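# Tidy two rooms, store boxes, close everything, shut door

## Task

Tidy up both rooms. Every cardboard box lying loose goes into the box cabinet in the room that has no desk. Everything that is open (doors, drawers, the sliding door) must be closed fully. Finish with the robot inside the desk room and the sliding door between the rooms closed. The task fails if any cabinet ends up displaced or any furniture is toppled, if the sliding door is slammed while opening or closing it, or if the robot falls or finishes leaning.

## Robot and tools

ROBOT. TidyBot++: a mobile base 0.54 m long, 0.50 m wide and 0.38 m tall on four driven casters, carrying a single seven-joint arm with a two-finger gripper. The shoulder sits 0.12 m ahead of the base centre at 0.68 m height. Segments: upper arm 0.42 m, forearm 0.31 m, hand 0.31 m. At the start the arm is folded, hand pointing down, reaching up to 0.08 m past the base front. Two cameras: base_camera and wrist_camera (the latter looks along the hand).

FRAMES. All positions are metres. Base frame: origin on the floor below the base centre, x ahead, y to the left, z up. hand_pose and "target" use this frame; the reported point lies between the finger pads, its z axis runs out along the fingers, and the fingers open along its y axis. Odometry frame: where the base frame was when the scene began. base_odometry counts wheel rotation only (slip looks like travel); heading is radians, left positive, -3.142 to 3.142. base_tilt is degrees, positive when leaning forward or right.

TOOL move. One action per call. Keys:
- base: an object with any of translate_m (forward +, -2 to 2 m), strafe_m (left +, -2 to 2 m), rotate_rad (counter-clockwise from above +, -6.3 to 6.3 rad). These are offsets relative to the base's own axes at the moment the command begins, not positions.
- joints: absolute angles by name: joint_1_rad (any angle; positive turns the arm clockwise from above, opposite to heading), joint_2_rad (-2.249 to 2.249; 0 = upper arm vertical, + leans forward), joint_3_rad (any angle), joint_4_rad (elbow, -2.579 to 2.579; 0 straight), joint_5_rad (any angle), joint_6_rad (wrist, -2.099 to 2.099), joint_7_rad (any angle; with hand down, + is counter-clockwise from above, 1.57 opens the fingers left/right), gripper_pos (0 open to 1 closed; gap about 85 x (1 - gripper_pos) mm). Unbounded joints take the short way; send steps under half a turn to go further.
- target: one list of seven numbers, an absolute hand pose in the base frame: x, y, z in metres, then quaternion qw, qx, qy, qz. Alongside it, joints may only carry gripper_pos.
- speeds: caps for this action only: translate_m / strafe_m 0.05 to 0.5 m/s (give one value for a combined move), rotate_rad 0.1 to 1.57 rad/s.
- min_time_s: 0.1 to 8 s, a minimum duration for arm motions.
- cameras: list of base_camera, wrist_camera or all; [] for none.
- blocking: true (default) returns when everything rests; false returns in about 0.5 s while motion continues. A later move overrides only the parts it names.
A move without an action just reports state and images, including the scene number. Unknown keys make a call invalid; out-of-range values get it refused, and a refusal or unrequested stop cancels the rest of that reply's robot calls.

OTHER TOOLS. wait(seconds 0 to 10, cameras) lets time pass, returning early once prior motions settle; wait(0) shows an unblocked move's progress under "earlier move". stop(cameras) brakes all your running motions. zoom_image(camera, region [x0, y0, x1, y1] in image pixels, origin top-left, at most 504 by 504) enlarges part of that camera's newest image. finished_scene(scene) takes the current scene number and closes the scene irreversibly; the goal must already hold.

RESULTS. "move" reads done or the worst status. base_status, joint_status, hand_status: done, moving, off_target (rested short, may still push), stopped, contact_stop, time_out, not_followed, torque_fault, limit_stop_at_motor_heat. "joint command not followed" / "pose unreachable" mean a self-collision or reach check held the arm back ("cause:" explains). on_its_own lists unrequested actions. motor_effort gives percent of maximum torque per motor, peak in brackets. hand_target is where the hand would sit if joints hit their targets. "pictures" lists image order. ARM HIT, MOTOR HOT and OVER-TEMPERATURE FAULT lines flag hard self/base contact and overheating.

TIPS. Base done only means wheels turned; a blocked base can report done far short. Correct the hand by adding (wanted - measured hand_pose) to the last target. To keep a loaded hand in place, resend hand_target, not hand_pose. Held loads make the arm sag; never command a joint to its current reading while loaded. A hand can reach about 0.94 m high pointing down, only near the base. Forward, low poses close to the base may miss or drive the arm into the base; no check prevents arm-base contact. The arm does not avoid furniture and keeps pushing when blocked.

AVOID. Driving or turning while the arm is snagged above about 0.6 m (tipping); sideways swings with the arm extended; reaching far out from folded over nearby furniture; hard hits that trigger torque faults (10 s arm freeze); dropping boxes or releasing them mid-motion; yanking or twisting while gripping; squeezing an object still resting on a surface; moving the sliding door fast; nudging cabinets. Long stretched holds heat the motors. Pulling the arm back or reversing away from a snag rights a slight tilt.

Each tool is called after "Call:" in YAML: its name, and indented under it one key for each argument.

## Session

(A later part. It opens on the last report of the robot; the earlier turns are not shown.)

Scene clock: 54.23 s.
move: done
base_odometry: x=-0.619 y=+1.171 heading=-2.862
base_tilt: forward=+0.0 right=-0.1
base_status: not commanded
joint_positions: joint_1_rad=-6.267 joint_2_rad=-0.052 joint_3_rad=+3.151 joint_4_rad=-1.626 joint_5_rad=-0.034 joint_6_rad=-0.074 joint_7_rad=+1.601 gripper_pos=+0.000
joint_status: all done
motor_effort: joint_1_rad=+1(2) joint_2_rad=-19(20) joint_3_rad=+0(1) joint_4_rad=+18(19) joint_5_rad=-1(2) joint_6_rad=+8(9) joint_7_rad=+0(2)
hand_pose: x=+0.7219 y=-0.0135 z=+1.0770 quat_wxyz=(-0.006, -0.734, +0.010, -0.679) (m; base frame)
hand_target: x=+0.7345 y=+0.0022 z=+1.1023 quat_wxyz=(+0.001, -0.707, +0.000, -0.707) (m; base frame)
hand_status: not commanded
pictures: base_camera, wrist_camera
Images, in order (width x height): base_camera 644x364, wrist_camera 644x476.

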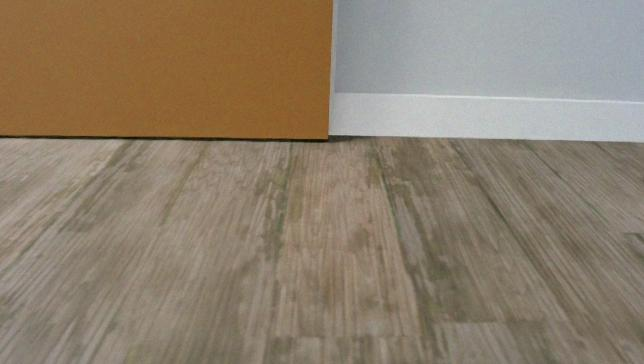

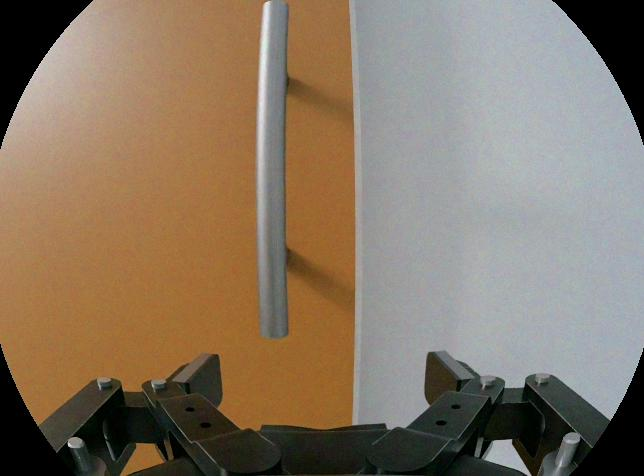

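Call:
move:
  base: {"strafe_m": 0.048}
  speeds: {"strafe_m": 0.15}
  joints: {"joint_6_rad": 0.13}

Call:
move:
  base: {"translate_m": 0.12}
  speeds: {"translate_m": 0.12}

Scene clock: 55.43 s.
move: done
base_odometry: x=-0.606 y=+1.125 heading=-2.862
base_tilt: forward=+0.0 right=-0.1
base_status: done
joint_positions: joint_1_rad=-6.274 joint_2_rad=-0.046 joint_3_rad=+3.146 joint_4_rad=-1.617 joint_5_rad=-0.034 joint_6_rad=+0.075 joint_7_rad=+1.601 gripper_pos=+0.000
joint_status: all done
motor_effort: joint_1_rad=+0(3) joint_2_rad=-19(20) joint_3_rad=+0(2) joint_4_rad=+19(20) joint_5_rad=+0(1) joint_6_rad=+7(10) joint_7_rad=+1(1)
hand_pose: x=+0.7246 y=-0.0075 z=+1.1250 quat_wxyz=(-0.004, -0.680, +0.007, -0.733) (m; base frame)
hand_target: x=+0.7319 y=+0.0022 z=+1.1427 quat_wxyz=(+0.001, -0.660, +0.000, -0.751) (m; base frame)
hand_status: not commanded
pictures: base_camera, wrist_camera
Images, in order (width x height): base_camera 644x364, wrist_camera 644x476.

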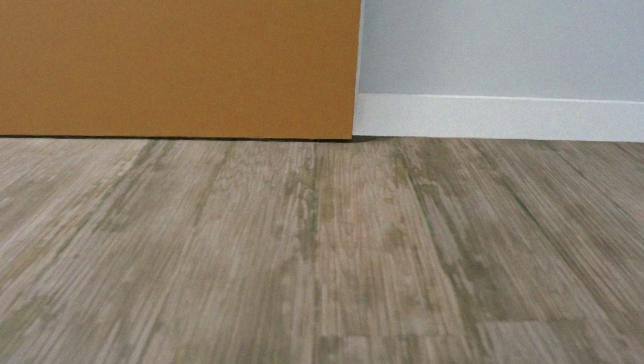

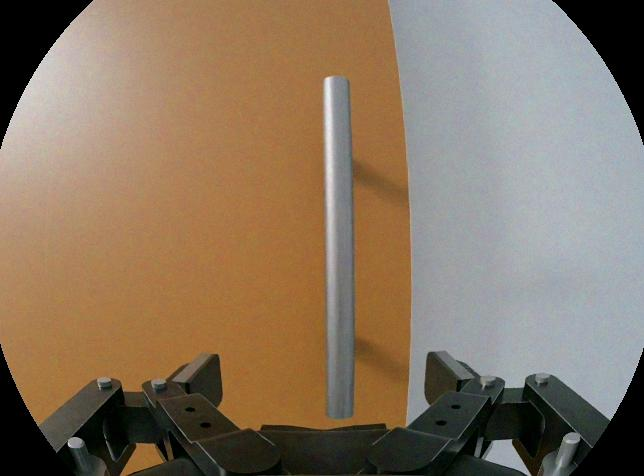

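Scene clock: 57.07 s.
move: done
base_odometry: x=-0.721 y=+1.091 heading=-2.861
base_tilt: forward=+0.0 right=-0.1
base_status: done
joint_positions: joint_1_rad=-6.274 joint_2_rad=-0.038 joint_3_rad=+3.146 joint_4_rad=-1.617 joint_5_rad=-0.034 joint_6_rad=+0.075 joint_7_rad=+1.601 gripper_pos=+0.000
joint_status: not commanded
motor_effort: joint_1_rad=+0(1) joint_2_rad=-19(23) joint_3_rad=+0(2) joint_4_rad=+19(20) joint_5_rad=-1(1) joint_6_rad=+8(9) joint_7_rad=+1(1)
hand_pose: x=+0.7281 y=-0.0075 z=+1.1203 quat_wxyz=(-0.004, -0.683, +0.007, -0.730) (m; base frame)
hand_target: x=+0.7319 y=+0.0022 z=+1.1427 quat_wxyz=(+0.001, -0.660, +0.000, -0.751) (m; base frame)
hand_status: not commanded
pictures: base_camera, wrist_camera
Images, in order (width x height): base_camera 644x364, wrist_camera 644x476.

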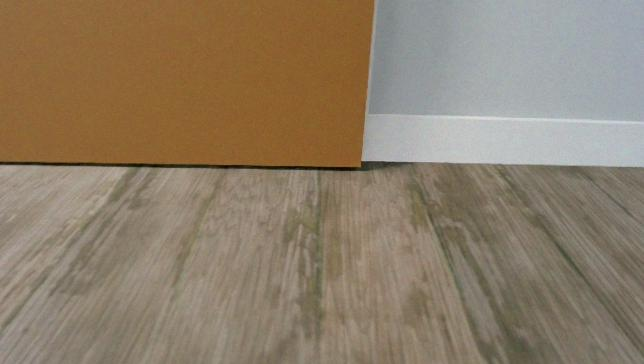

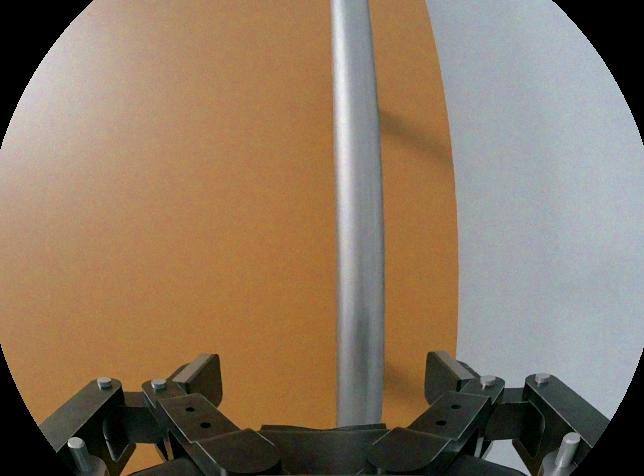

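Call:
move:
  base: {"strafe_m": -0.027}
  speeds: {"strafe_m": 0.1}
  cameras: []

Call:
move:
  base: {"translate_m": 0.09}
  speeds: {"translate_m": 0.1}

Scene clock: 58.03 s.
move: done
base_odometry: x=-0.729 y=+1.117 heading=-2.861
base_tilt: forward=+0.0 right=-0.1
base_status: done
joint_positions: joint_1_rad=-6.275 joint_2_rad=-0.038 joint_3_rad=+3.145 joint_4_rad=-1.617 joint_5_rad=-0.034 joint_6_rad=+0.075 joint_7_rad=+1.601 gripper_pos=+0.000
joint_status: not commanded
motor_effort: joint_1_rad=+1(2) joint_2_rad=-19(21) joint_3_rad=+0(3) joint_4_rad=+19(20) joint_5_rad=+0(1) joint_6_rad=+8(9) joint_7_rad=+1(1)
hand_pose: x=+0.7281 y=-0.0070 z=+1.1203 quat_wxyz=(-0.004, -0.683, +0.006, -0.730) (m; base frame)
hand_target: x=+0.7319 y=+0.0022 z=+1.1427 quat_wxyz=(+0.001, -0.660, +0.000, -0.751) (m; base frame)
hand_status: not commanded
pictures: none
No camera images: "cameras" was empty.

Scene clock: 59.43 s.
move: done
base_odometry: x=-0.815 y=+1.093 heading=-2.861
base_tilt: forward=+0.0 right=-0.1
base_status: done
joint_positions: joint_1_rad=-6.275 joint_2_rad=-0.038 joint_3_rad=+3.145 joint_4_rad=-1.617 joint_5_rad=-0.034 joint_6_rad=+0.075 joint_7_rad=+1.601 gripper_pos=+0.000
joint_status: not commanded
motor_effort: joint_1_rad=+1(2) joint_2_rad=-15(22) joint_3_rad=+0(1) joint_4_rad=+20(23) joint_5_rad=-1(1) joint_6_rad=+10(12) joint_7_rad=+1(1)
hand_pose: x=+0.7280 y=-0.0070 z=+1.1207 quat_wxyz=(-0.004, -0.683, +0.006, -0.730) (m; base frame)
hand_target: x=+0.7319 y=+0.0022 z=+1.1427 quat_wxyz=(+0.001, -0.660, +0.000, -0.751) (m; base frame)
hand_status: not commanded
pictures: base_camera, wrist_camera
Images, in order (width x height): base_camera 644x364, wrist_camera 644x476.

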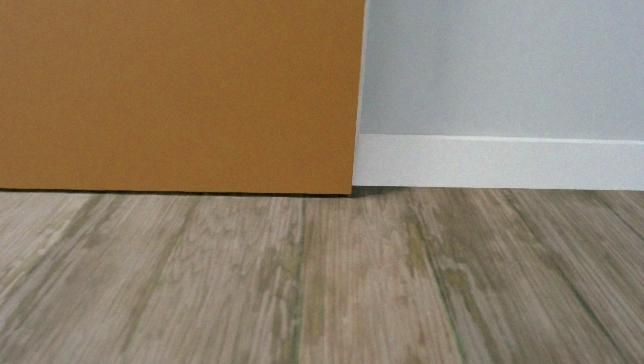

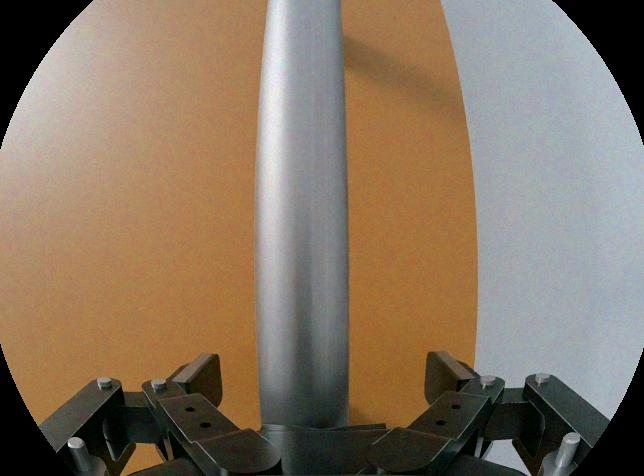

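Call:
move:
  base: {"translate_m": -0.015}
  speeds: {"translate_m": 0.05}
  cameras: []

Call:
move:
  joints: {"gripper_pos": 0.55}
  cameras: []

Call:
move:
  base: {"strafe_m": 0.28}
  speeds: {"strafe_m": 0.1}

Scene clock: 60.40 s.
move: done
base_odometry: x=-0.801 y=+1.097 heading=-2.861
base_tilt: forward=+0.0 right=-0.1
base_status: done
joint_positions: joint_1_rad=-6.275 joint_2_rad=-0.032 joint_3_rad=+3.145 joint_4_rad=-1.616 joint_5_rad=-0.034 joint_6_rad=+0.076 joint_7_rad=+1.601 gripper_pos=+0.000
joint_status: not commanded
motor_effort: joint_1_rad=+0(2) joint_2_rad=-20(22) joint_3_rad=+0(1) joint_4_rad=+19(21) joint_5_rad=-1(1) joint_6_rad=+8(9) joint_7_rad=+0(1)
hand_pose: x=+0.7305 y=-0.0070 z=+1.1181 quat_wxyz=(-0.004, -0.684, +0.006, -0.729) (m; base frame)
hand_target: x=+0.7319 y=+0.0022 z=+1.1427 quat_wxyz=(+0.001, -0.660, +0.000, -0.751) (m; base frame)
hand_status: not commanded
pictures: none
No camera images: "cameras" was empty.

Scene clock: 61.23 s.
move: done
base_odometry: x=-0.801 y=+1.097 heading=-2.861
base_tilt: forward=+0.0 right=-0.1
base_status: not commanded
joint_positions: joint_1_rad=-6.275 joint_2_rad=-0.032 joint_3_rad=+3.145 joint_4_rad=-1.616 joint_5_rad=-0.034 joint_6_rad=+0.076 joint_7_rad=+1.601 gripper_pos=+0.550
joint_status: all done
motor_effort: joint_1_rad=+1(1) joint_2_rad=-20(21) joint_3_rad=+0(1) joint_4_rad=+19(20) joint_5_rad=-1(1) joint_6_rad=+9(9) joint_7_rad=+1(1)
hand_pose: x=+0.7305 y=-0.0070 z=+1.1181 quat_wxyz=(-0.004, -0.684, +0.006, -0.729) (m; base frame)
hand_target: x=+0.7319 y=+0.0022 z=+1.1427 quat_wxyz=(+0.001, -0.660, +0.000, -0.751) (m; base frame)
hand_status: not commanded
pictures: none
No camera images: "cameras" was empty.

Scene clock: 64.70 s.
move: done
base_odometry: x=-0.724 y=+0.827 heading=-2.861
base_tilt: forward=+0.0 right=-0.1
base_status: done
joint_positions: joint_1_rad=-6.267 joint_2_rad=-0.032 joint_3_rad=+3.153 joint_4_rad=-1.616 joint_5_rad=-0.034 joint_6_rad=+0.076 joint_7_rad=+1.601 gripper_pos=+0.550
joint_status: not commanded
motor_effort: joint_1_rad=+1(8) joint_2_rad=-20(24) joint_3_rad=+1(9) joint_4_rad=+19(20) joint_5_rad=-1(1) joint_6_rad=+8(9) joint_7_rad=+1(1)
hand_pose: x=+0.7305 y=-0.0161 z=+1.1180 quat_wxyz=(-0.009, -0.684, +0.012, -0.729) (m; base frame)
hand_target: x=+0.7319 y=+0.0022 z=+1.1427 quat_wxyz=(+0.001, -0.660, +0.000, -0.751) (m; base frame)
hand_status: not commanded
pictures: base_camera, wrist_camera
Images, in order (width x height): base_camera 644x364, wrist_camera 644x476.

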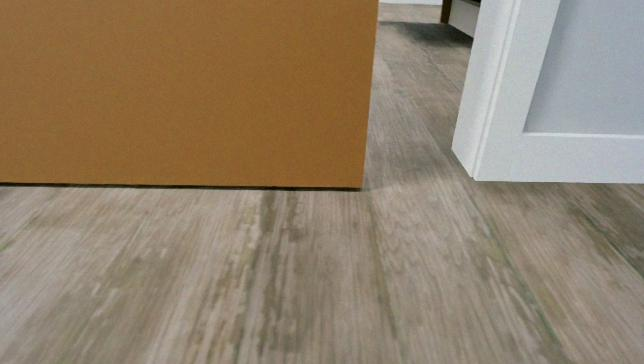

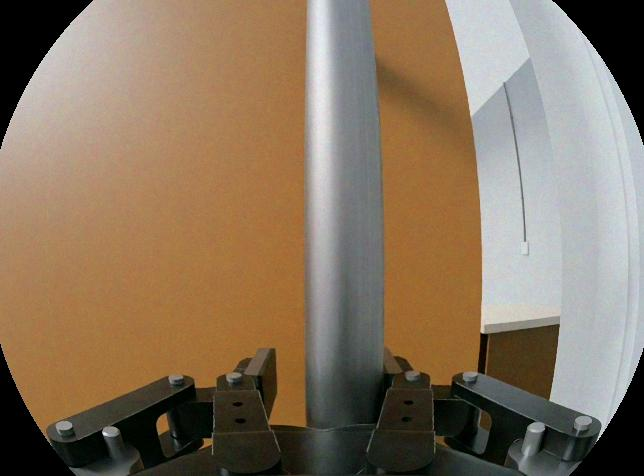

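Call:
move:
  base: {"strafe_m": 0.3}
  speeds: {"strafe_m": 0.12}

Call:
move:
  base: {"strafe_m": 0.25}
  speeds: {"strafe_m": 0.1}

Scene clock: 68.03 s.
move: done
base_odometry: x=-0.641 y=+0.539 heading=-2.861
base_tilt: forward=+0.0 right=-0.1
base_status: done
joint_positions: joint_1_rad=-6.267 joint_2_rad=-0.027 joint_3_rad=+3.152 joint_4_rad=-1.612 joint_5_rad=-0.034 joint_6_rad=+0.080 joint_7_rad=+1.601 gripper_pos=+0.550
joint_status: not commanded
motor_effort: joint_1_rad=+1(9) joint_2_rad=-20(25) joint_3_rad=+0(11) joint_4_rad=+20(20) joint_5_rad=-1(1) joint_6_rad=+8(10) joint_7_rad=+1(1)
hand_pose: x=+0.7324 y=-0.0160 z=+1.1182 quat_wxyz=(-0.009, -0.684, +0.012, -0.730) (m; base frame)
hand_target: x=+0.7319 y=+0.0022 z=+1.1427 quat_wxyz=(+0.001, -0.660, +0.000, -0.751) (m; base frame)
hand_status: not commanded
pictures: base_camera, wrist_camera
Images, in order (width x height): base_camera 644x364, wrist_camera 644x476.

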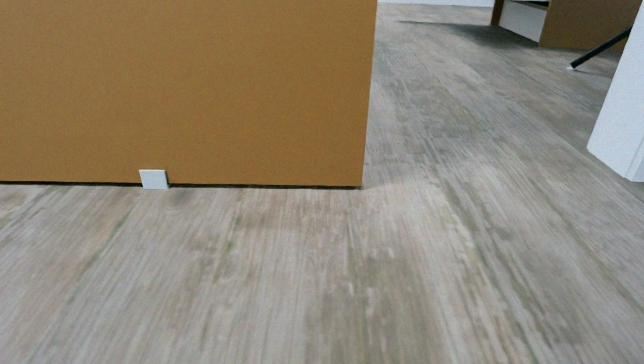

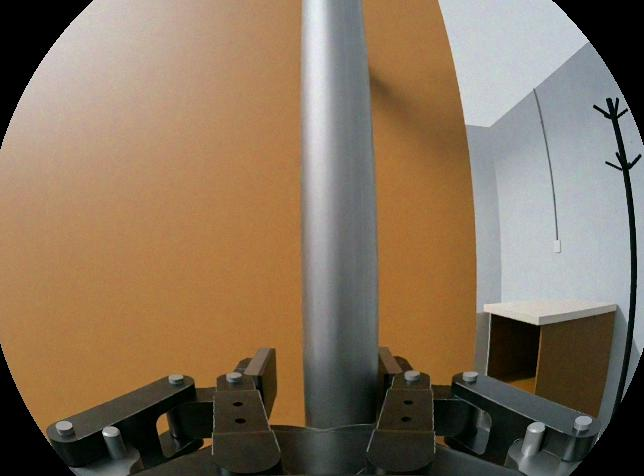

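Scene clock: 71.27 s.
move: done
base_odometry: x=-0.572 y=+0.298 heading=-2.861
base_tilt: forward=+0.0 right=-0.1
base_status: done
joint_positions: joint_1_rad=-6.265 joint_2_rad=-0.025 joint_3_rad=+3.155 joint_4_rad=-1.611 joint_5_rad=-0.034 joint_6_rad=+0.081 joint_7_rad=+1.601 gripper_pos=+0.550
joint_status: not commanded
motor_effort: joint_1_rad=+0(8) joint_2_rad=-20(25) joint_3_rad=+1(10) joint_4_rad=+19(21) joint_5_rad=-1(1) joint_6_rad=+8(10) joint_7_rad=+0(1)
hand_pose: x=+0.7332 y=-0.0189 z=+1.1183 quat_wxyz=(-0.011, -0.683, +0.013, -0.730) (m; base frame)
hand_target: x=+0.7319 y=+0.0022 z=+1.1427 quat_wxyz=(+0.001, -0.660, +0.000, -0.751) (m; base frame)
hand_status: not commanded
pictures: base_camera, wrist_camera
Images, in order (width x height): base_camera 644x364, wrist_camera 644x476.

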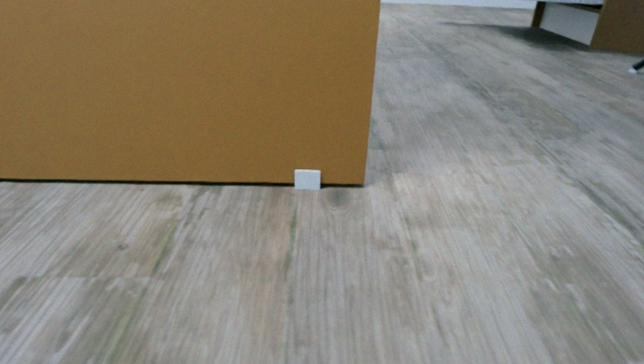

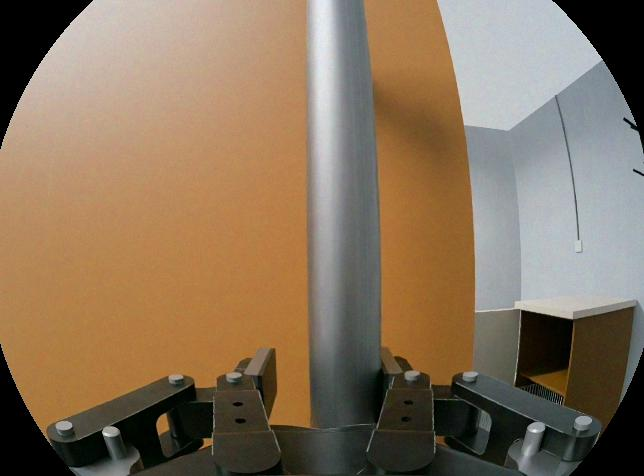

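Call:
move:
  base: {"strafe_m": 0.07}
  speeds: {"strafe_m": 0.06}
  cameras: ["base_camera"]

Call:
move:
  joints: {"gripper_pos": 0.0}
  cameras: []

Call:
move:
  base: {"translate_m": -0.22}
  speeds: {"translate_m": 0.15}

Scene clock: 73.17 s.
move: done
base_odometry: x=-0.552 y=+0.231 heading=-2.861
base_tilt: forward=+0.0 right=-0.1
base_status: done
joint_positions: joint_1_rad=-6.261 joint_2_rad=-0.025 joint_3_rad=+3.159 joint_4_rad=-1.611 joint_5_rad=-0.034 joint_6_rad=+0.082 joint_7_rad=+1.601 gripper_pos=+0.550
joint_status: not commanded
motor_effort: joint_1_rad=+0(8) joint_2_rad=-21(23) joint_3_rad=-2(9) joint_4_rad=+19(20) joint_5_rad=-1(1) joint_6_rad=+8(9) joint_7_rad=+1(1)
hand_pose: x=+0.7330 y=-0.0244 z=+1.1184 quat_wxyz=(-0.014, -0.683, +0.016, -0.730) (m; base frame)
hand_target: x=+0.7319 y=+0.0022 z=+1.1427 quat_wxyz=(+0.001, -0.660, +0.000, -0.751) (m; base frame)
hand_status: not commanded
pictures: base_camera
Images, in order (width x height): base_camera 644x364.

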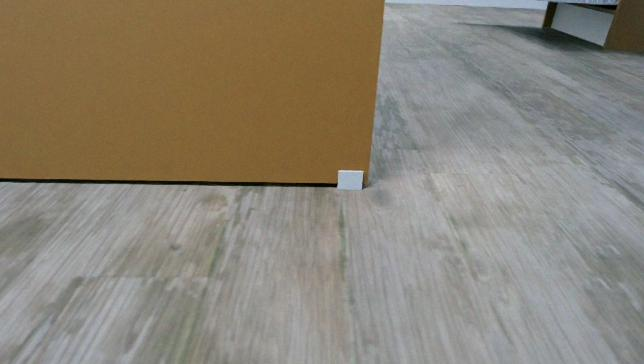

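Scene clock: 74.00 s.
move: done
base_odometry: x=-0.552 y=+0.231 heading=-2.861
base_tilt: forward=+0.0 right=-0.1
base_status: not commanded
joint_positions: joint_1_rad=-6.263 joint_2_rad=-0.025 joint_3_rad=+3.157 joint_4_rad=-1.611 joint_5_rad=-0.034 joint_6_rad=+0.082 joint_7_rad=+1.601 gripper_pos=+0.000
joint_status: all done
motor_effort: joint_1_rad=+1(2) joint_2_rad=-20(21) joint_3_rad=+1(1) joint_4_rad=+19(20) joint_5_rad=-1(1) joint_6_rad=+8(9) joint_7_rad=+0(1)
hand_pose: x=+0.7331 y=-0.0217 z=+1.1184 quat_wxyz=(-0.013, -0.683, +0.015, -0.730) (m; base frame)
hand_target: x=+0.7319 y=+0.0022 z=+1.1427 quat_wxyz=(+0.001, -0.660, +0.000, -0.751) (m; base frame)
hand_status: not commanded
pictures: none
No camera images: "cameras" was empty.

Scene clock: 76.13 s.
move: done
base_odometry: x=-0.341 y=+0.292 heading=-2.862
base_tilt: forward=+0.0 right=-0.1
base_status: done
joint_positions: joint_1_rad=-6.263 joint_2_rad=-0.025 joint_3_rad=+3.157 joint_4_rad=-1.611 joint_5_rad=-0.034 joint_6_rad=+0.082 joint_7_rad=+1.601 gripper_pos=+0.000
joint_status: not commanded
motor_effort: joint_1_rad=+1(2) joint_2_rad=-21(24) joint_3_rad=-1(1) joint_4_rad=+19(20) joint_5_rad=-1(1) joint_6_rad=+9(9) joint_7_rad=+1(1)
hand_pose: x=+0.7332 y=-0.0215 z=+1.1182 quat_wxyz=(-0.012, -0.683, +0.015, -0.730) (m; base frame)
hand_target: x=+0.7319 y=+0.0022 z=+1.1427 quat_wxyz=(+0.001, -0.660, +0.000, -0.751) (m; base frame)
hand_status: not commanded
pictures: base_camera, wrist_camera
Images, in order (width x height): base_camera 644x364, wrist_camera 644x476.

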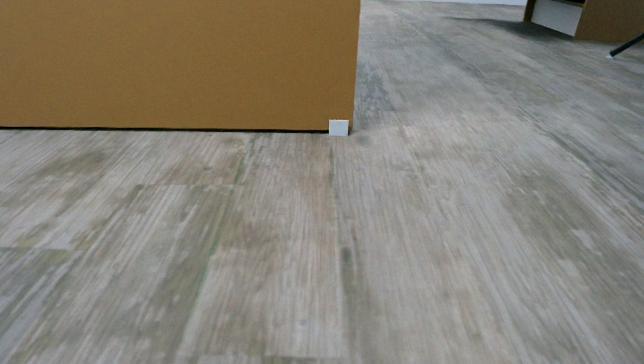

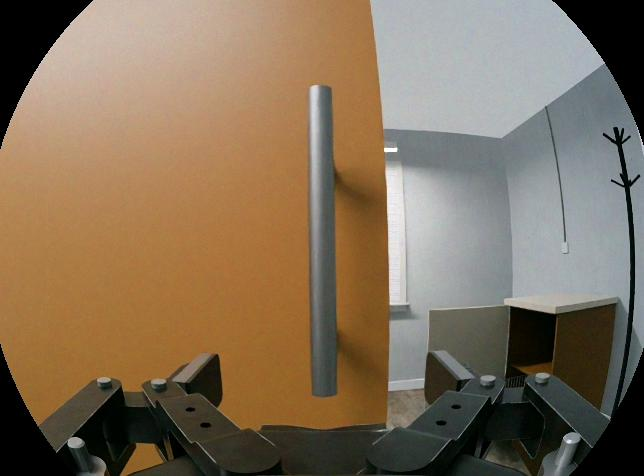

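Call:
move:
  base: {"strafe_m": -0.46}
  joints: {"joint_1_rad": -6.283, "joint_2_rad": -0.353, "joint_3_rad": 3.14, "joint_4_rad": -2.521, "joint_5_rad": 0.0, "joint_6_rad": 0.55, "joint_7_rad": 1.57}

Scene clock: 78.67 s.
move: done
base_odometry: x=-0.468 y=+0.734 heading=-2.862
base_tilt: forward=+0.0 right=-0.1
base_status: done
joint_positions: joint_1_rad=-6.270 joint_2_rad=-0.324 joint_3_rad=+3.151 joint_4_rad=-2.507 joint_5_rad=-0.034 joint_6_rad=+0.479 joint_7_rad=+1.601 gripper_pos=+0.000
joint_status: all done
motor_effort: joint_1_rad=+1(3) joint_2_rad=-7(21) joint_3_rad=-1(2) joint_4_rad=+16(20) joint_5_rad=-1(2) joint_6_rad=+7(10) joint_7_rad=+0(2)
hand_pose: x=+0.5507 y=-0.0137 z=+0.8588 quat_wxyz=(-0.012, -0.752, +0.015, -0.658) (m; base frame)
hand_target: x=+0.5444 y=+0.0020 z=+0.8852 quat_wxyz=(+0.001, -0.724, +0.000, -0.690) (m; base frame)
hand_status: not commanded
pictures: base_camera, wrist_camera
Images, in order (width x height): base_camera 644x364, wrist_camera 644x476.

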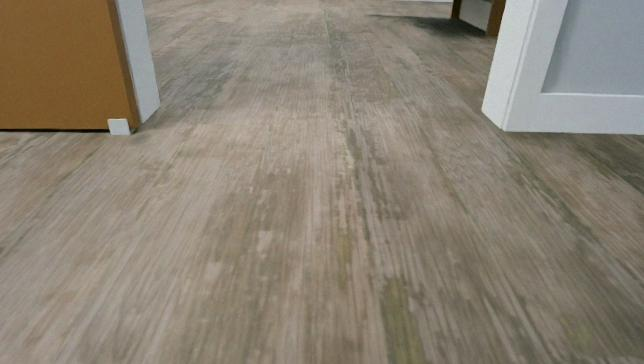

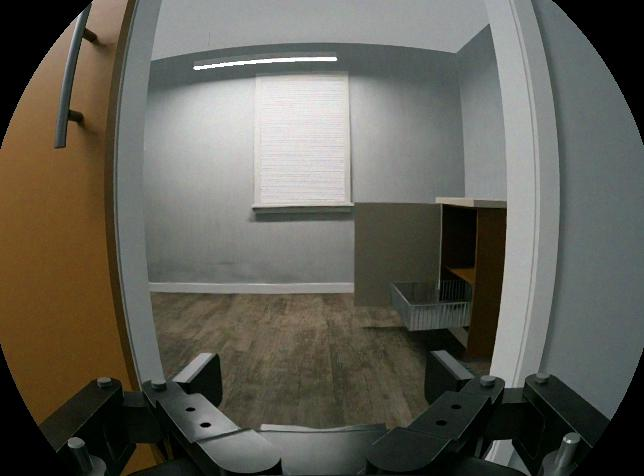

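Call:
zoom_image:
  camera: "wrist_camera"
  region: [340, 180, 520, 380]

Call:
move:
  base: {"translate_m": 0.75}
  speeds: {"translate_m": 0.35}

Call:
zoom_image:
  camera: "wrist_camera"
  region: [300, 180, 644, 440]

Scaled by 2.520.

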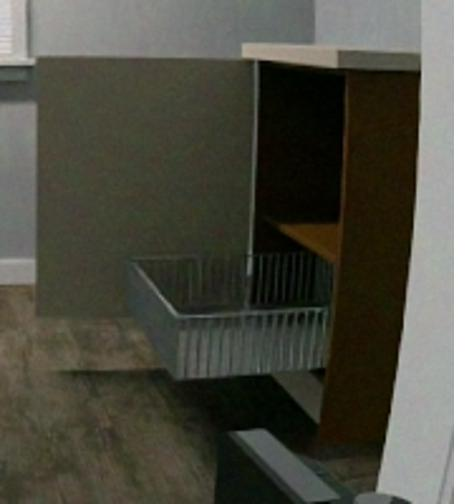

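Scene clock: 81.97 s.
move: done
base_odometry: x=-1.189 y=+0.527 heading=-2.862
base_tilt: forward=+0.0 right=-0.1
base_status: done
joint_positions: joint_1_rad=-6.270 joint_2_rad=-0.334 joint_3_rad=+3.151 joint_4_rad=-2.509 joint_5_rad=-0.034 joint_6_rad=+0.482 joint_7_rad=+1.601 gripper_pos=+0.000
joint_status: not commanded
motor_effort: joint_1_rad=+1(2) joint_2_rad=-6(9) joint_3_rad=+0(1) joint_4_rad=+17(18) joint_5_rad=-1(1) joint_6_rad=+8(9) joint_7_rad=+1(1)
hand_pose: x=+0.5486 y=-0.0137 z=+0.8630 quat_wxyz=(-0.012, -0.749, +0.015, -0.663) (m; base frame)
hand_target: x=+0.5444 y=+0.0020 z=+0.8852 quat_wxyz=(+0.001, -0.724, +0.000, -0.690) (m; base frame)
hand_status: not commanded
pictures: base_camera, wrist_camera
Images, in order (width x height): base_camera 644x364, wrist_camera 644x476.

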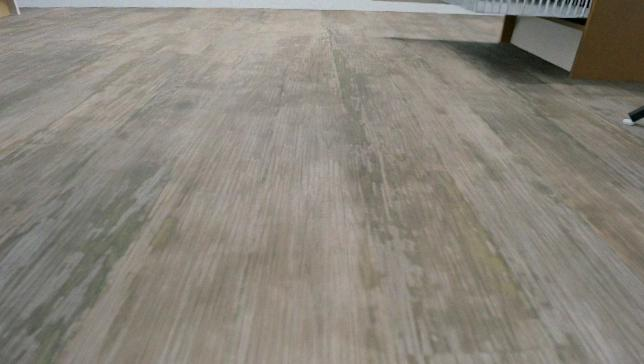

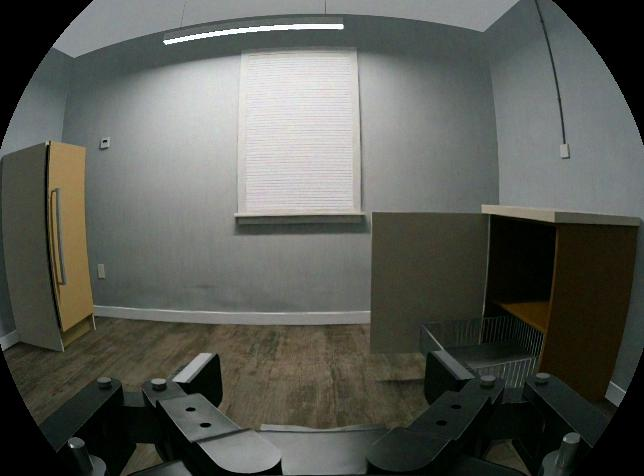

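Scaled by 1.465.

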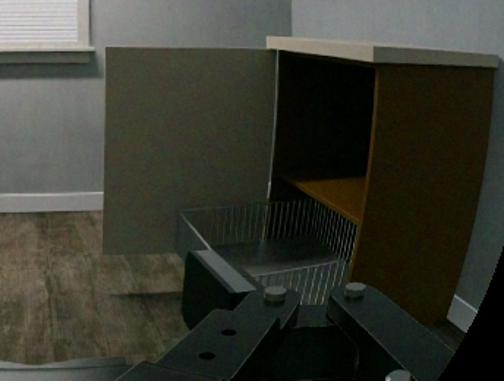

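Call:
move:
  base: {"translate_m": 0.7}
  speeds: {"translate_m": 0.35}

Call:
move:
  joints: {"joint_1_rad": -5.3}
  cameras: ["wrist_camera"]

Call:
move:
  joints: {"joint_1_rad": -7.4, "joint_6_rad": 0.3}
  cameras: ["wrist_camera"]

Call:
zoom_image:
  camera: "wrist_camera"
  region: [140, 60, 600, 400]

Scene clock: 85.20 s.
move: done
base_odometry: x=-1.862 y=+0.334 heading=-2.862
base_tilt: forward=+0.0 right=-0.1
base_status: done
joint_positions: joint_1_rad=-6.270 joint_2_rad=-0.338 joint_3_rad=+3.151 joint_4_rad=-2.510 joint_5_rad=-0.034 joint_6_rad=+0.483 joint_7_rad=+1.601 gripper_pos=+0.000
joint_status: not commanded
motor_effort: joint_1_rad=+1(2) joint_2_rad=-7(9) joint_3_rad=+0(2) joint_4_rad=+16(18) joint_5_rad=+0(1) joint_6_rad=+8(9) joint_7_rad=+1(1)
hand_pose: x=+0.5478 y=-0.0137 z=+0.8643 quat_wxyz=(-0.012, -0.747, +0.015, -0.664) (m; base frame)
hand_target: x=+0.5444 y=+0.0020 z=+0.8852 quat_wxyz=(+0.001, -0.724, +0.000, -0.690) (m; base frame)
hand_status: not commanded
pictures: base_camera, wrist_camera
Images, in order (width x height): base_camera 644x364, wrist_camera 644x476.

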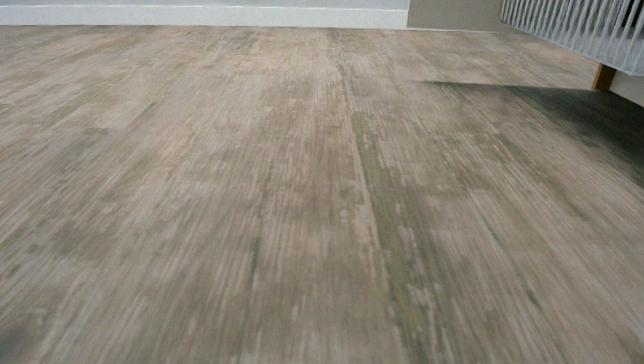

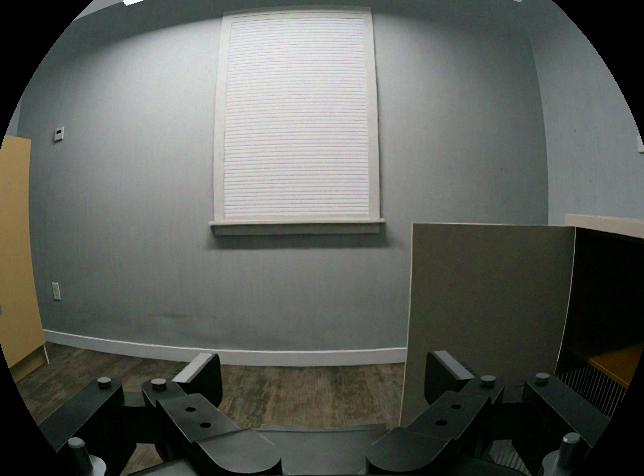

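Scene clock: 87.47 s.
move: done
base_odometry: x=-1.862 y=+0.334 heading=-2.862
base_tilt: forward=+0.0 right=-0.1
base_status: not commanded
joint_positions: joint_1_rad=-5.322 joint_2_rad=-0.338 joint_3_rad=+3.151 joint_4_rad=-2.510 joint_5_rad=-0.034 joint_6_rad=+0.483 joint_7_rad=+1.601 gripper_pos=+0.000
joint_status: all done
motor_effort: joint_1_rad=+1(3) joint_2_rad=-7(8) joint_3_rad=+0(2) joint_4_rad=+15(18) joint_5_rad=+0(1) joint_6_rad=+9(9) joint_7_rad=+1(1)
hand_pose: x=+0.3579 y=-0.3563 z=+0.8643 quat_wxyz=(-0.314, -0.658, +0.354, -0.585) (m; base frame)
hand_target: x=+0.3566 y=-0.3529 z=+0.8852 quat_wxyz=(-0.325, -0.638, +0.341, -0.609) (m; base frame)
hand_status: not commanded
pictures: wrist_camera
Images, in order (width x height): wrist_camera 644x476.

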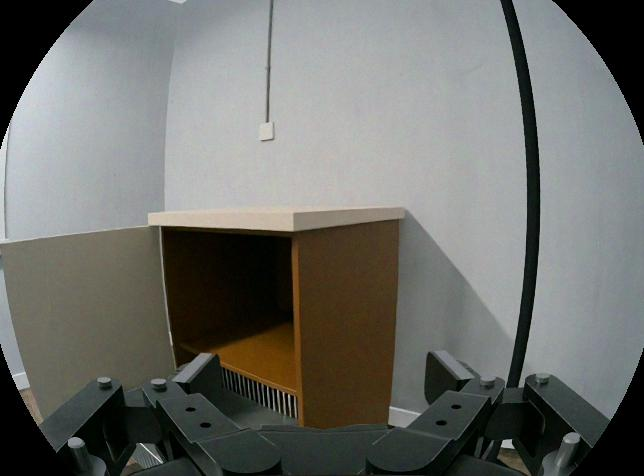

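Scene clock: 90.67 s.
move: done
base_odometry: x=-1.862 y=+0.334 heading=-2.862
base_tilt: forward=+0.0 right=-0.1
base_status: not commanded
joint_positions: joint_1_rad=-7.379 joint_2_rad=-0.338 joint_3_rad=+3.151 joint_4_rad=-2.510 joint_5_rad=-0.034 joint_6_rad=+0.348 joint_7_rad=+1.601 gripper_pos=+0.000
joint_status: all done
motor_effort: joint_1_rad=+2(2) joint_2_rad=-7(8) joint_3_rad=-1(2) joint_4_rad=+16(17) joint_5_rad=+0(1) joint_6_rad=+7(9) joint_7_rad=+1(1)
hand_pose: x=+0.3175 y=+0.3715 z=+0.8229 quat_wxyz=(+0.314, -0.680, -0.404, -0.525) (m; base frame)
hand_target: x=+0.2979 y=+0.3713 z=+0.8087 quat_wxyz=(+0.315, -0.682, -0.426, -0.504) (m; base frame)
hand_status: not commanded
pictures: wrist_camera
Images, in order (width x height): wrist_camera 644x476.

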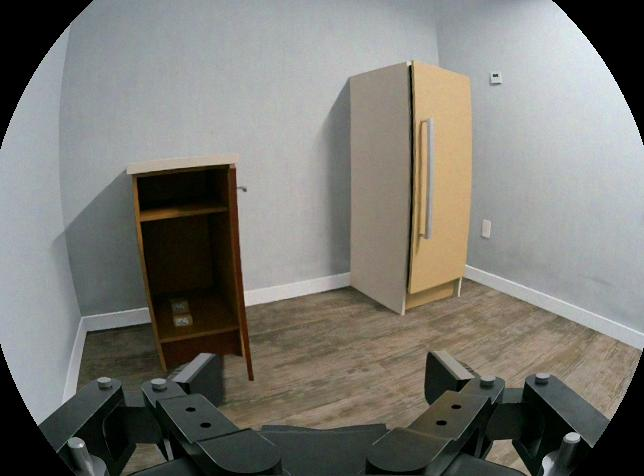

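Scaled by 1.096.

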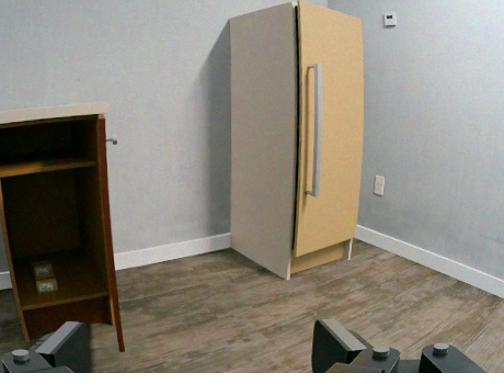

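Call:
move:
  base: {"translate_m": 1.0, "strafe_m": 0.45}
  joints: {"joint_1_rad": -6.283, "joint_6_rad": 0.0}

Call:
move:
  base: {"rotate_rad": -1.5708}
  speeds: {"rotate_rad": 1.0}

Call:
zoom_image:
  camera: "wrist_camera"
  region: [80, 0, 560, 400]

Scene clock: 94.40 s.
move: done
base_odometry: x=-2.699 y=-0.374 heading=-2.862
base_tilt: forward=+0.0 right=-0.1
base_status: done
joint_positions: joint_1_rad=-6.305 joint_2_rad=-0.340 joint_3_rad=+3.151 joint_4_rad=-2.510 joint_5_rad=-0.034 joint_6_rad=+0.047 joint_7_rad=+1.601 gripper_pos=+0.000
joint_status: all done
motor_effort: joint_1_rad=+1(3) joint_2_rad=-6(9) joint_3_rad=+0(2) joint_4_rad=+16(18) joint_5_rad=-1(1) joint_6_rad=+7(9) joint_7_rad=+0(1)
hand_pose: x=+0.5033 y=+0.0060 z=+0.7376 quat_wxyz=(+0.005, -0.873, -0.003, -0.487) (m; base frame)
hand_target: x=+0.4909 y=+0.0018 z=+0.7248 quat_wxyz=(+0.000, -0.884, +0.000, -0.468) (m; base frame)
hand_status: not commanded
pictures: base_camera, wrist_camera
Images, in order (width x height): base_camera 644x364, wrist_camera 644x476.

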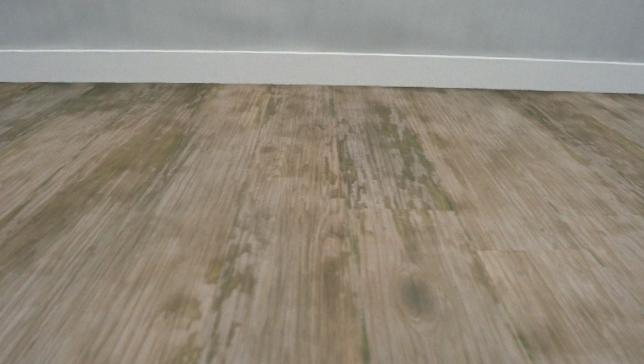

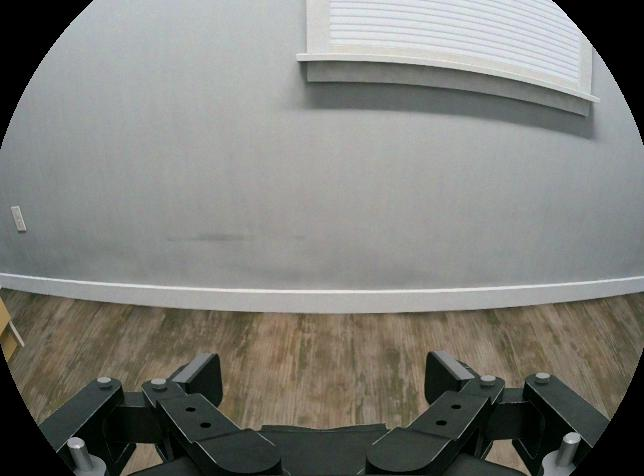

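Scene clock: 96.90 s.
move: done
base_odometry: x=-2.699 y=-0.374 heading=+1.851
base_tilt: forward=+0.0 right=-0.1
base_status: done
joint_positions: joint_1_rad=-6.300 joint_2_rad=-0.340 joint_3_rad=+3.150 joint_4_rad=-2.510 joint_5_rad=-0.034 joint_6_rad=+0.047 joint_7_rad=+1.601 gripper_pos=+0.000
joint_status: not commanded
motor_effort: joint_1_rad=+1(2) joint_2_rad=-6(7) joint_3_rad=+0(2) joint_4_rad=+16(17) joint_5_rad=-1(1) joint_6_rad=+7(8) joint_7_rad=+1(1)
hand_pose: x=+0.5033 y=+0.0041 z=+0.7375 quat_wxyz=(+0.004, -0.873, -0.001, -0.487) (m; base frame)
hand_target: x=+0.4909 y=+0.0018 z=+0.7248 quat_wxyz=(+0.000, -0.884, +0.000, -0.468) (m; base frame)
hand_status: not commanded
pictures: base_camera, wrist_camera
Images, in order (width x height): base_camera 644x364, wrist_camera 644x476.

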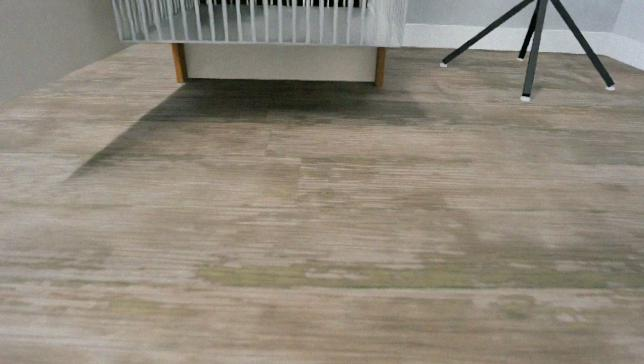

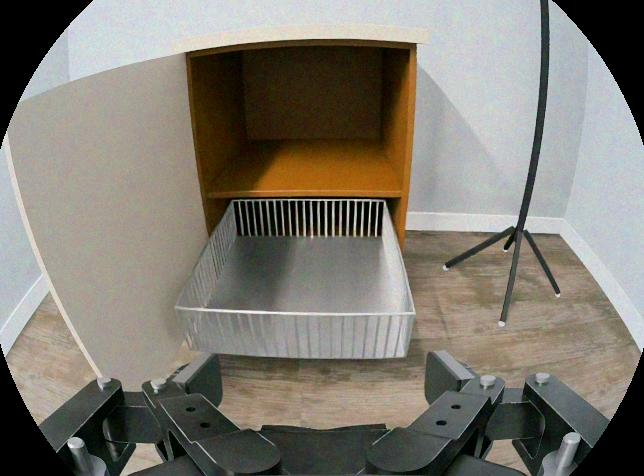

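Scaled by 1.050.

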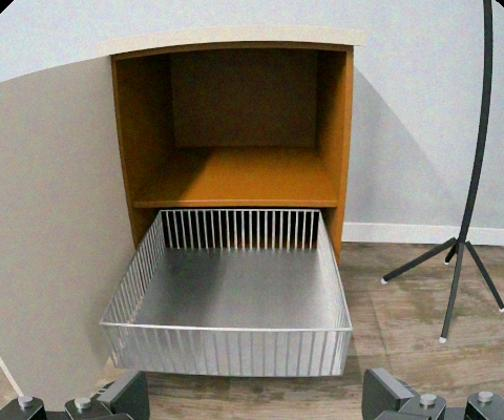

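Call:
move:
  base: {"strafe_m": 0.05}
  joints: {"joint_1_rad": -6.283, "joint_2_rad": 1.025, "joint_3_rad": 3.14, "joint_4_rad": -2.162, "joint_5_rad": 0.0, "joint_6_rad": 0.569, "joint_7_rad": 1.57}

Scene clock: 100.40 s.
move: done
base_odometry: x=-2.747 y=-0.388 heading=+1.850
base_tilt: forward=+0.0 right=-0.2
base_status: done
joint_positions: joint_1_rad=-6.300 joint_2_rad=+0.998 joint_3_rad=+3.149 joint_4_rad=-2.180 joint_5_rad=-0.034 joint_6_rad=+0.507 joint_7_rad=+1.601 gripper_pos=+0.000
joint_status: all done
motor_effort: joint_1_rad=+1(2) joint_2_rad=-31(33) joint_3_rad=-1(3) joint_4_rad=+1(16) joint_5_rad=+0(2) joint_6_rad=+3(8) joint_7_rad=+1(2)
hand_pose: x=+0.6023 y=+0.0001 z=+0.3181 quat_wxyz=(-0.010, -0.972, -0.005, -0.233) (m; base frame)
hand_target: x=+0.6200 y=+0.0022 z=+0.3166 quat_wxyz=(+0.001, -0.966, +0.000, -0.259) (m; base frame)
hand_status: not commanded
pictures: base_camera, wrist_camera
Images, in order (width x height): base_camera 644x364, wrist_camera 644x476.

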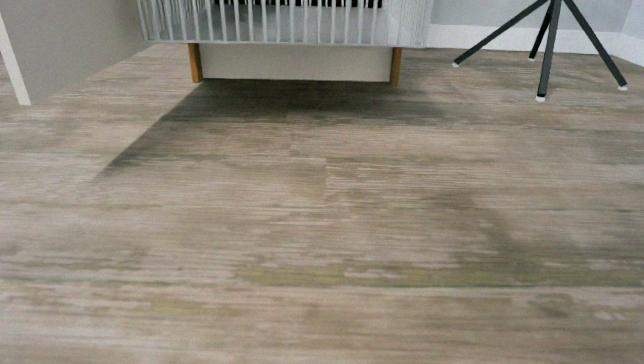

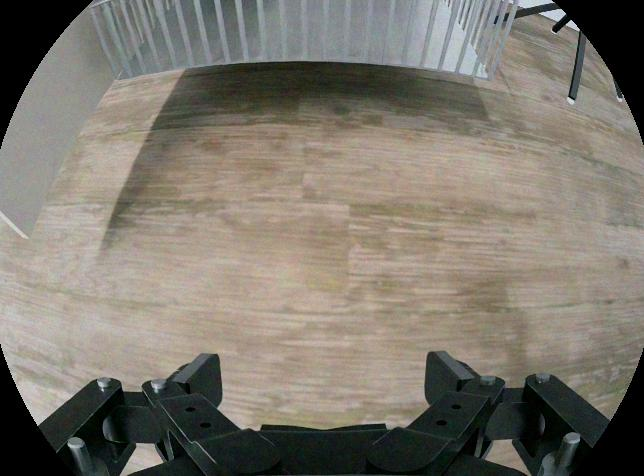

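Call:
move:
  base: {"translate_m": 0.28}
  speeds: {"translate_m": 0.2}

Scene clock: 102.63 s.
move: done
base_odometry: x=-2.825 y=-0.119 heading=+1.850
base_tilt: forward=+0.0 right=-0.1
base_status: done
joint_positions: joint_1_rad=-6.300 joint_2_rad=+0.999 joint_3_rad=+3.149 joint_4_rad=-2.170 joint_5_rad=-0.034 joint_6_rad=+0.514 joint_7_rad=+1.601 gripper_pos=+0.000
joint_status: not commanded
motor_effort: joint_1_rad=+1(2) joint_2_rad=-31(33) joint_3_rad=-1(2) joint_4_rad=+1(3) joint_5_rad=-1(1) joint_6_rad=+4(5) joint_7_rad=+1(1)
hand_pose: x=+0.6099 y=+0.0001 z=+0.3202 quat_wxyz=(-0.010, -0.970, -0.005, -0.241) (m; base frame)
hand_target: x=+0.6200 y=+0.0022 z=+0.3166 quat_wxyz=(+0.001, -0.966, +0.000, -0.259) (m; base frame)
hand_status: not commanded
pictures: base_camera, wrist_camera
Images, in order (width x height): base_camera 644x364, wrist_camera 644x476.

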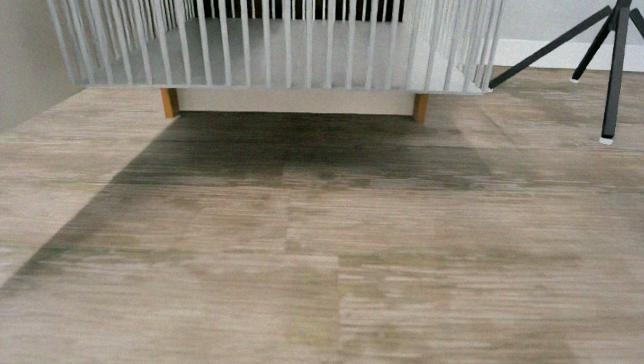

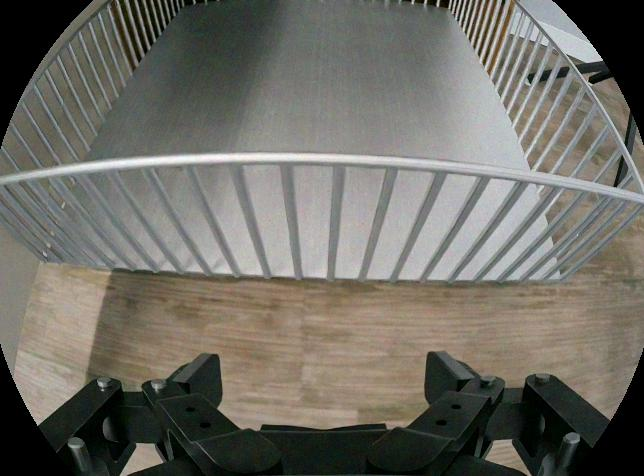

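Call:
move:
  base: {"translate_m": 0.11}
  speeds: {"translate_m": 0.08}

Scene clock: 104.70 s.
move: done
base_odometry: x=-2.855 y=-0.013 heading=+1.850
base_tilt: forward=+0.0 right=-0.1
base_status: done
joint_positions: joint_1_rad=-6.300 joint_2_rad=+1.012 joint_3_rad=+3.148 joint_4_rad=-2.181 joint_5_rad=-0.033 joint_6_rad=+0.515 joint_7_rad=+1.601 gripper_pos=+0.000
joint_status: not commanded
motor_effort: joint_1_rad=+1(2) joint_2_rad=-34(35) joint_3_rad=-1(2) joint_4_rad=+3(7) joint_5_rad=+0(1) joint_6_rad=+6(9) joint_7_rad=+1(1)
hand_pose: x=+0.5988 y=+0.0007 z=+0.3124 quat_wxyz=(-0.009, -0.973, -0.006, -0.230) (m; base frame)
hand_target: x=+0.6200 y=+0.0022 z=+0.3166 quat_wxyz=(+0.001, -0.966, +0.000, -0.259) (m; base frame)
hand_status: not commanded
pictures: base_camera, wrist_camera
Images, in order (width x height): base_camera 644x364, wrist_camera 644x476.

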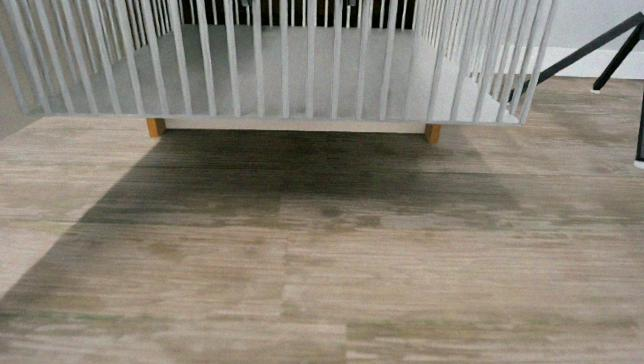

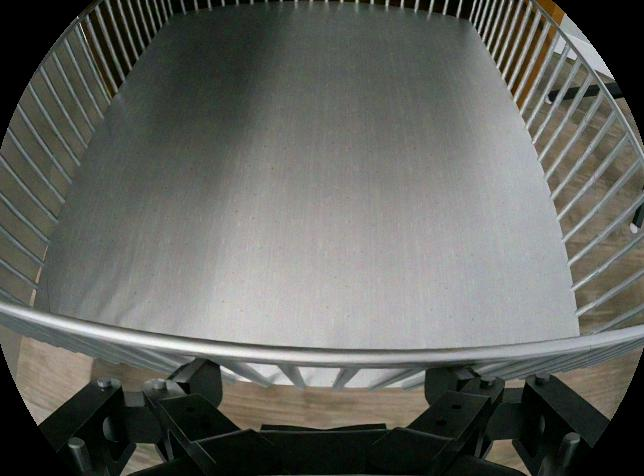

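Call:
move:
  base: {"translate_m": 0.1}
  speeds: {"translate_m": 0.08}

Scene clock: 106.60 s.
move: done
base_odometry: x=-2.883 y=+0.083 heading=+1.850
base_tilt: forward=+0.0 right=-0.1
base_status: done
joint_positions: joint_1_rad=-6.298 joint_2_rad=+1.014 joint_3_rad=+3.148 joint_4_rad=-2.185 joint_5_rad=-0.033 joint_6_rad=+0.515 joint_7_rad=+1.601 gripper_pos=+0.000
joint_status: not commanded
motor_effort: joint_1_rad=+0(2) joint_2_rad=-33(36) joint_3_rad=-1(2) joint_4_rad=+4(7) joint_5_rad=+0(1) joint_6_rad=+6(9) joint_7_rad=+1(2)
hand_pose: x=+0.5957 y=-0.0004 z=+0.3111 quat_wxyz=(-0.009, -0.974, -0.005, -0.227) (m; base frame)
hand_target: x=+0.6200 y=+0.0022 z=+0.3166 quat_wxyz=(+0.001, -0.966, +0.000, -0.259) (m; base frame)
hand_status: not commanded
pictures: base_camera, wrist_camera
Images, in order (width x height): base_camera 644x364, wrist_camera 644x476.

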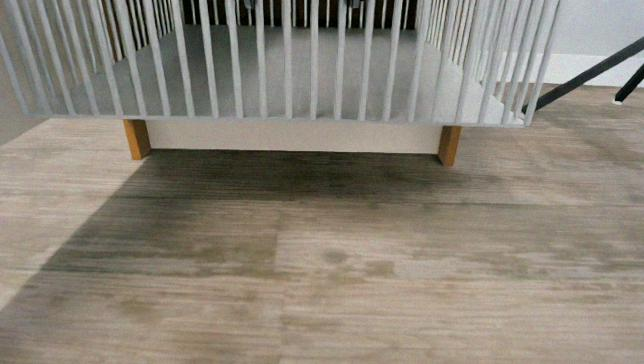

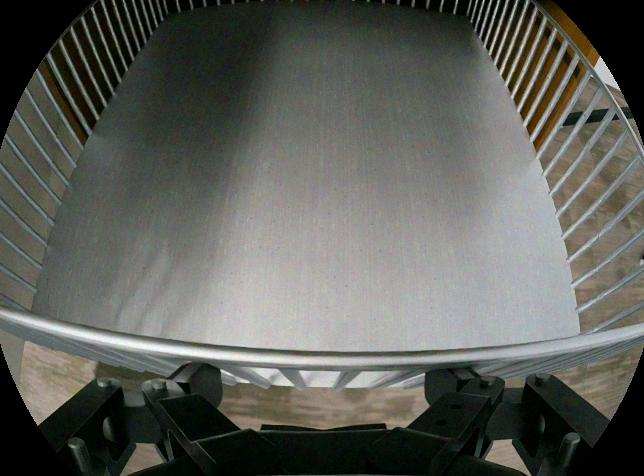

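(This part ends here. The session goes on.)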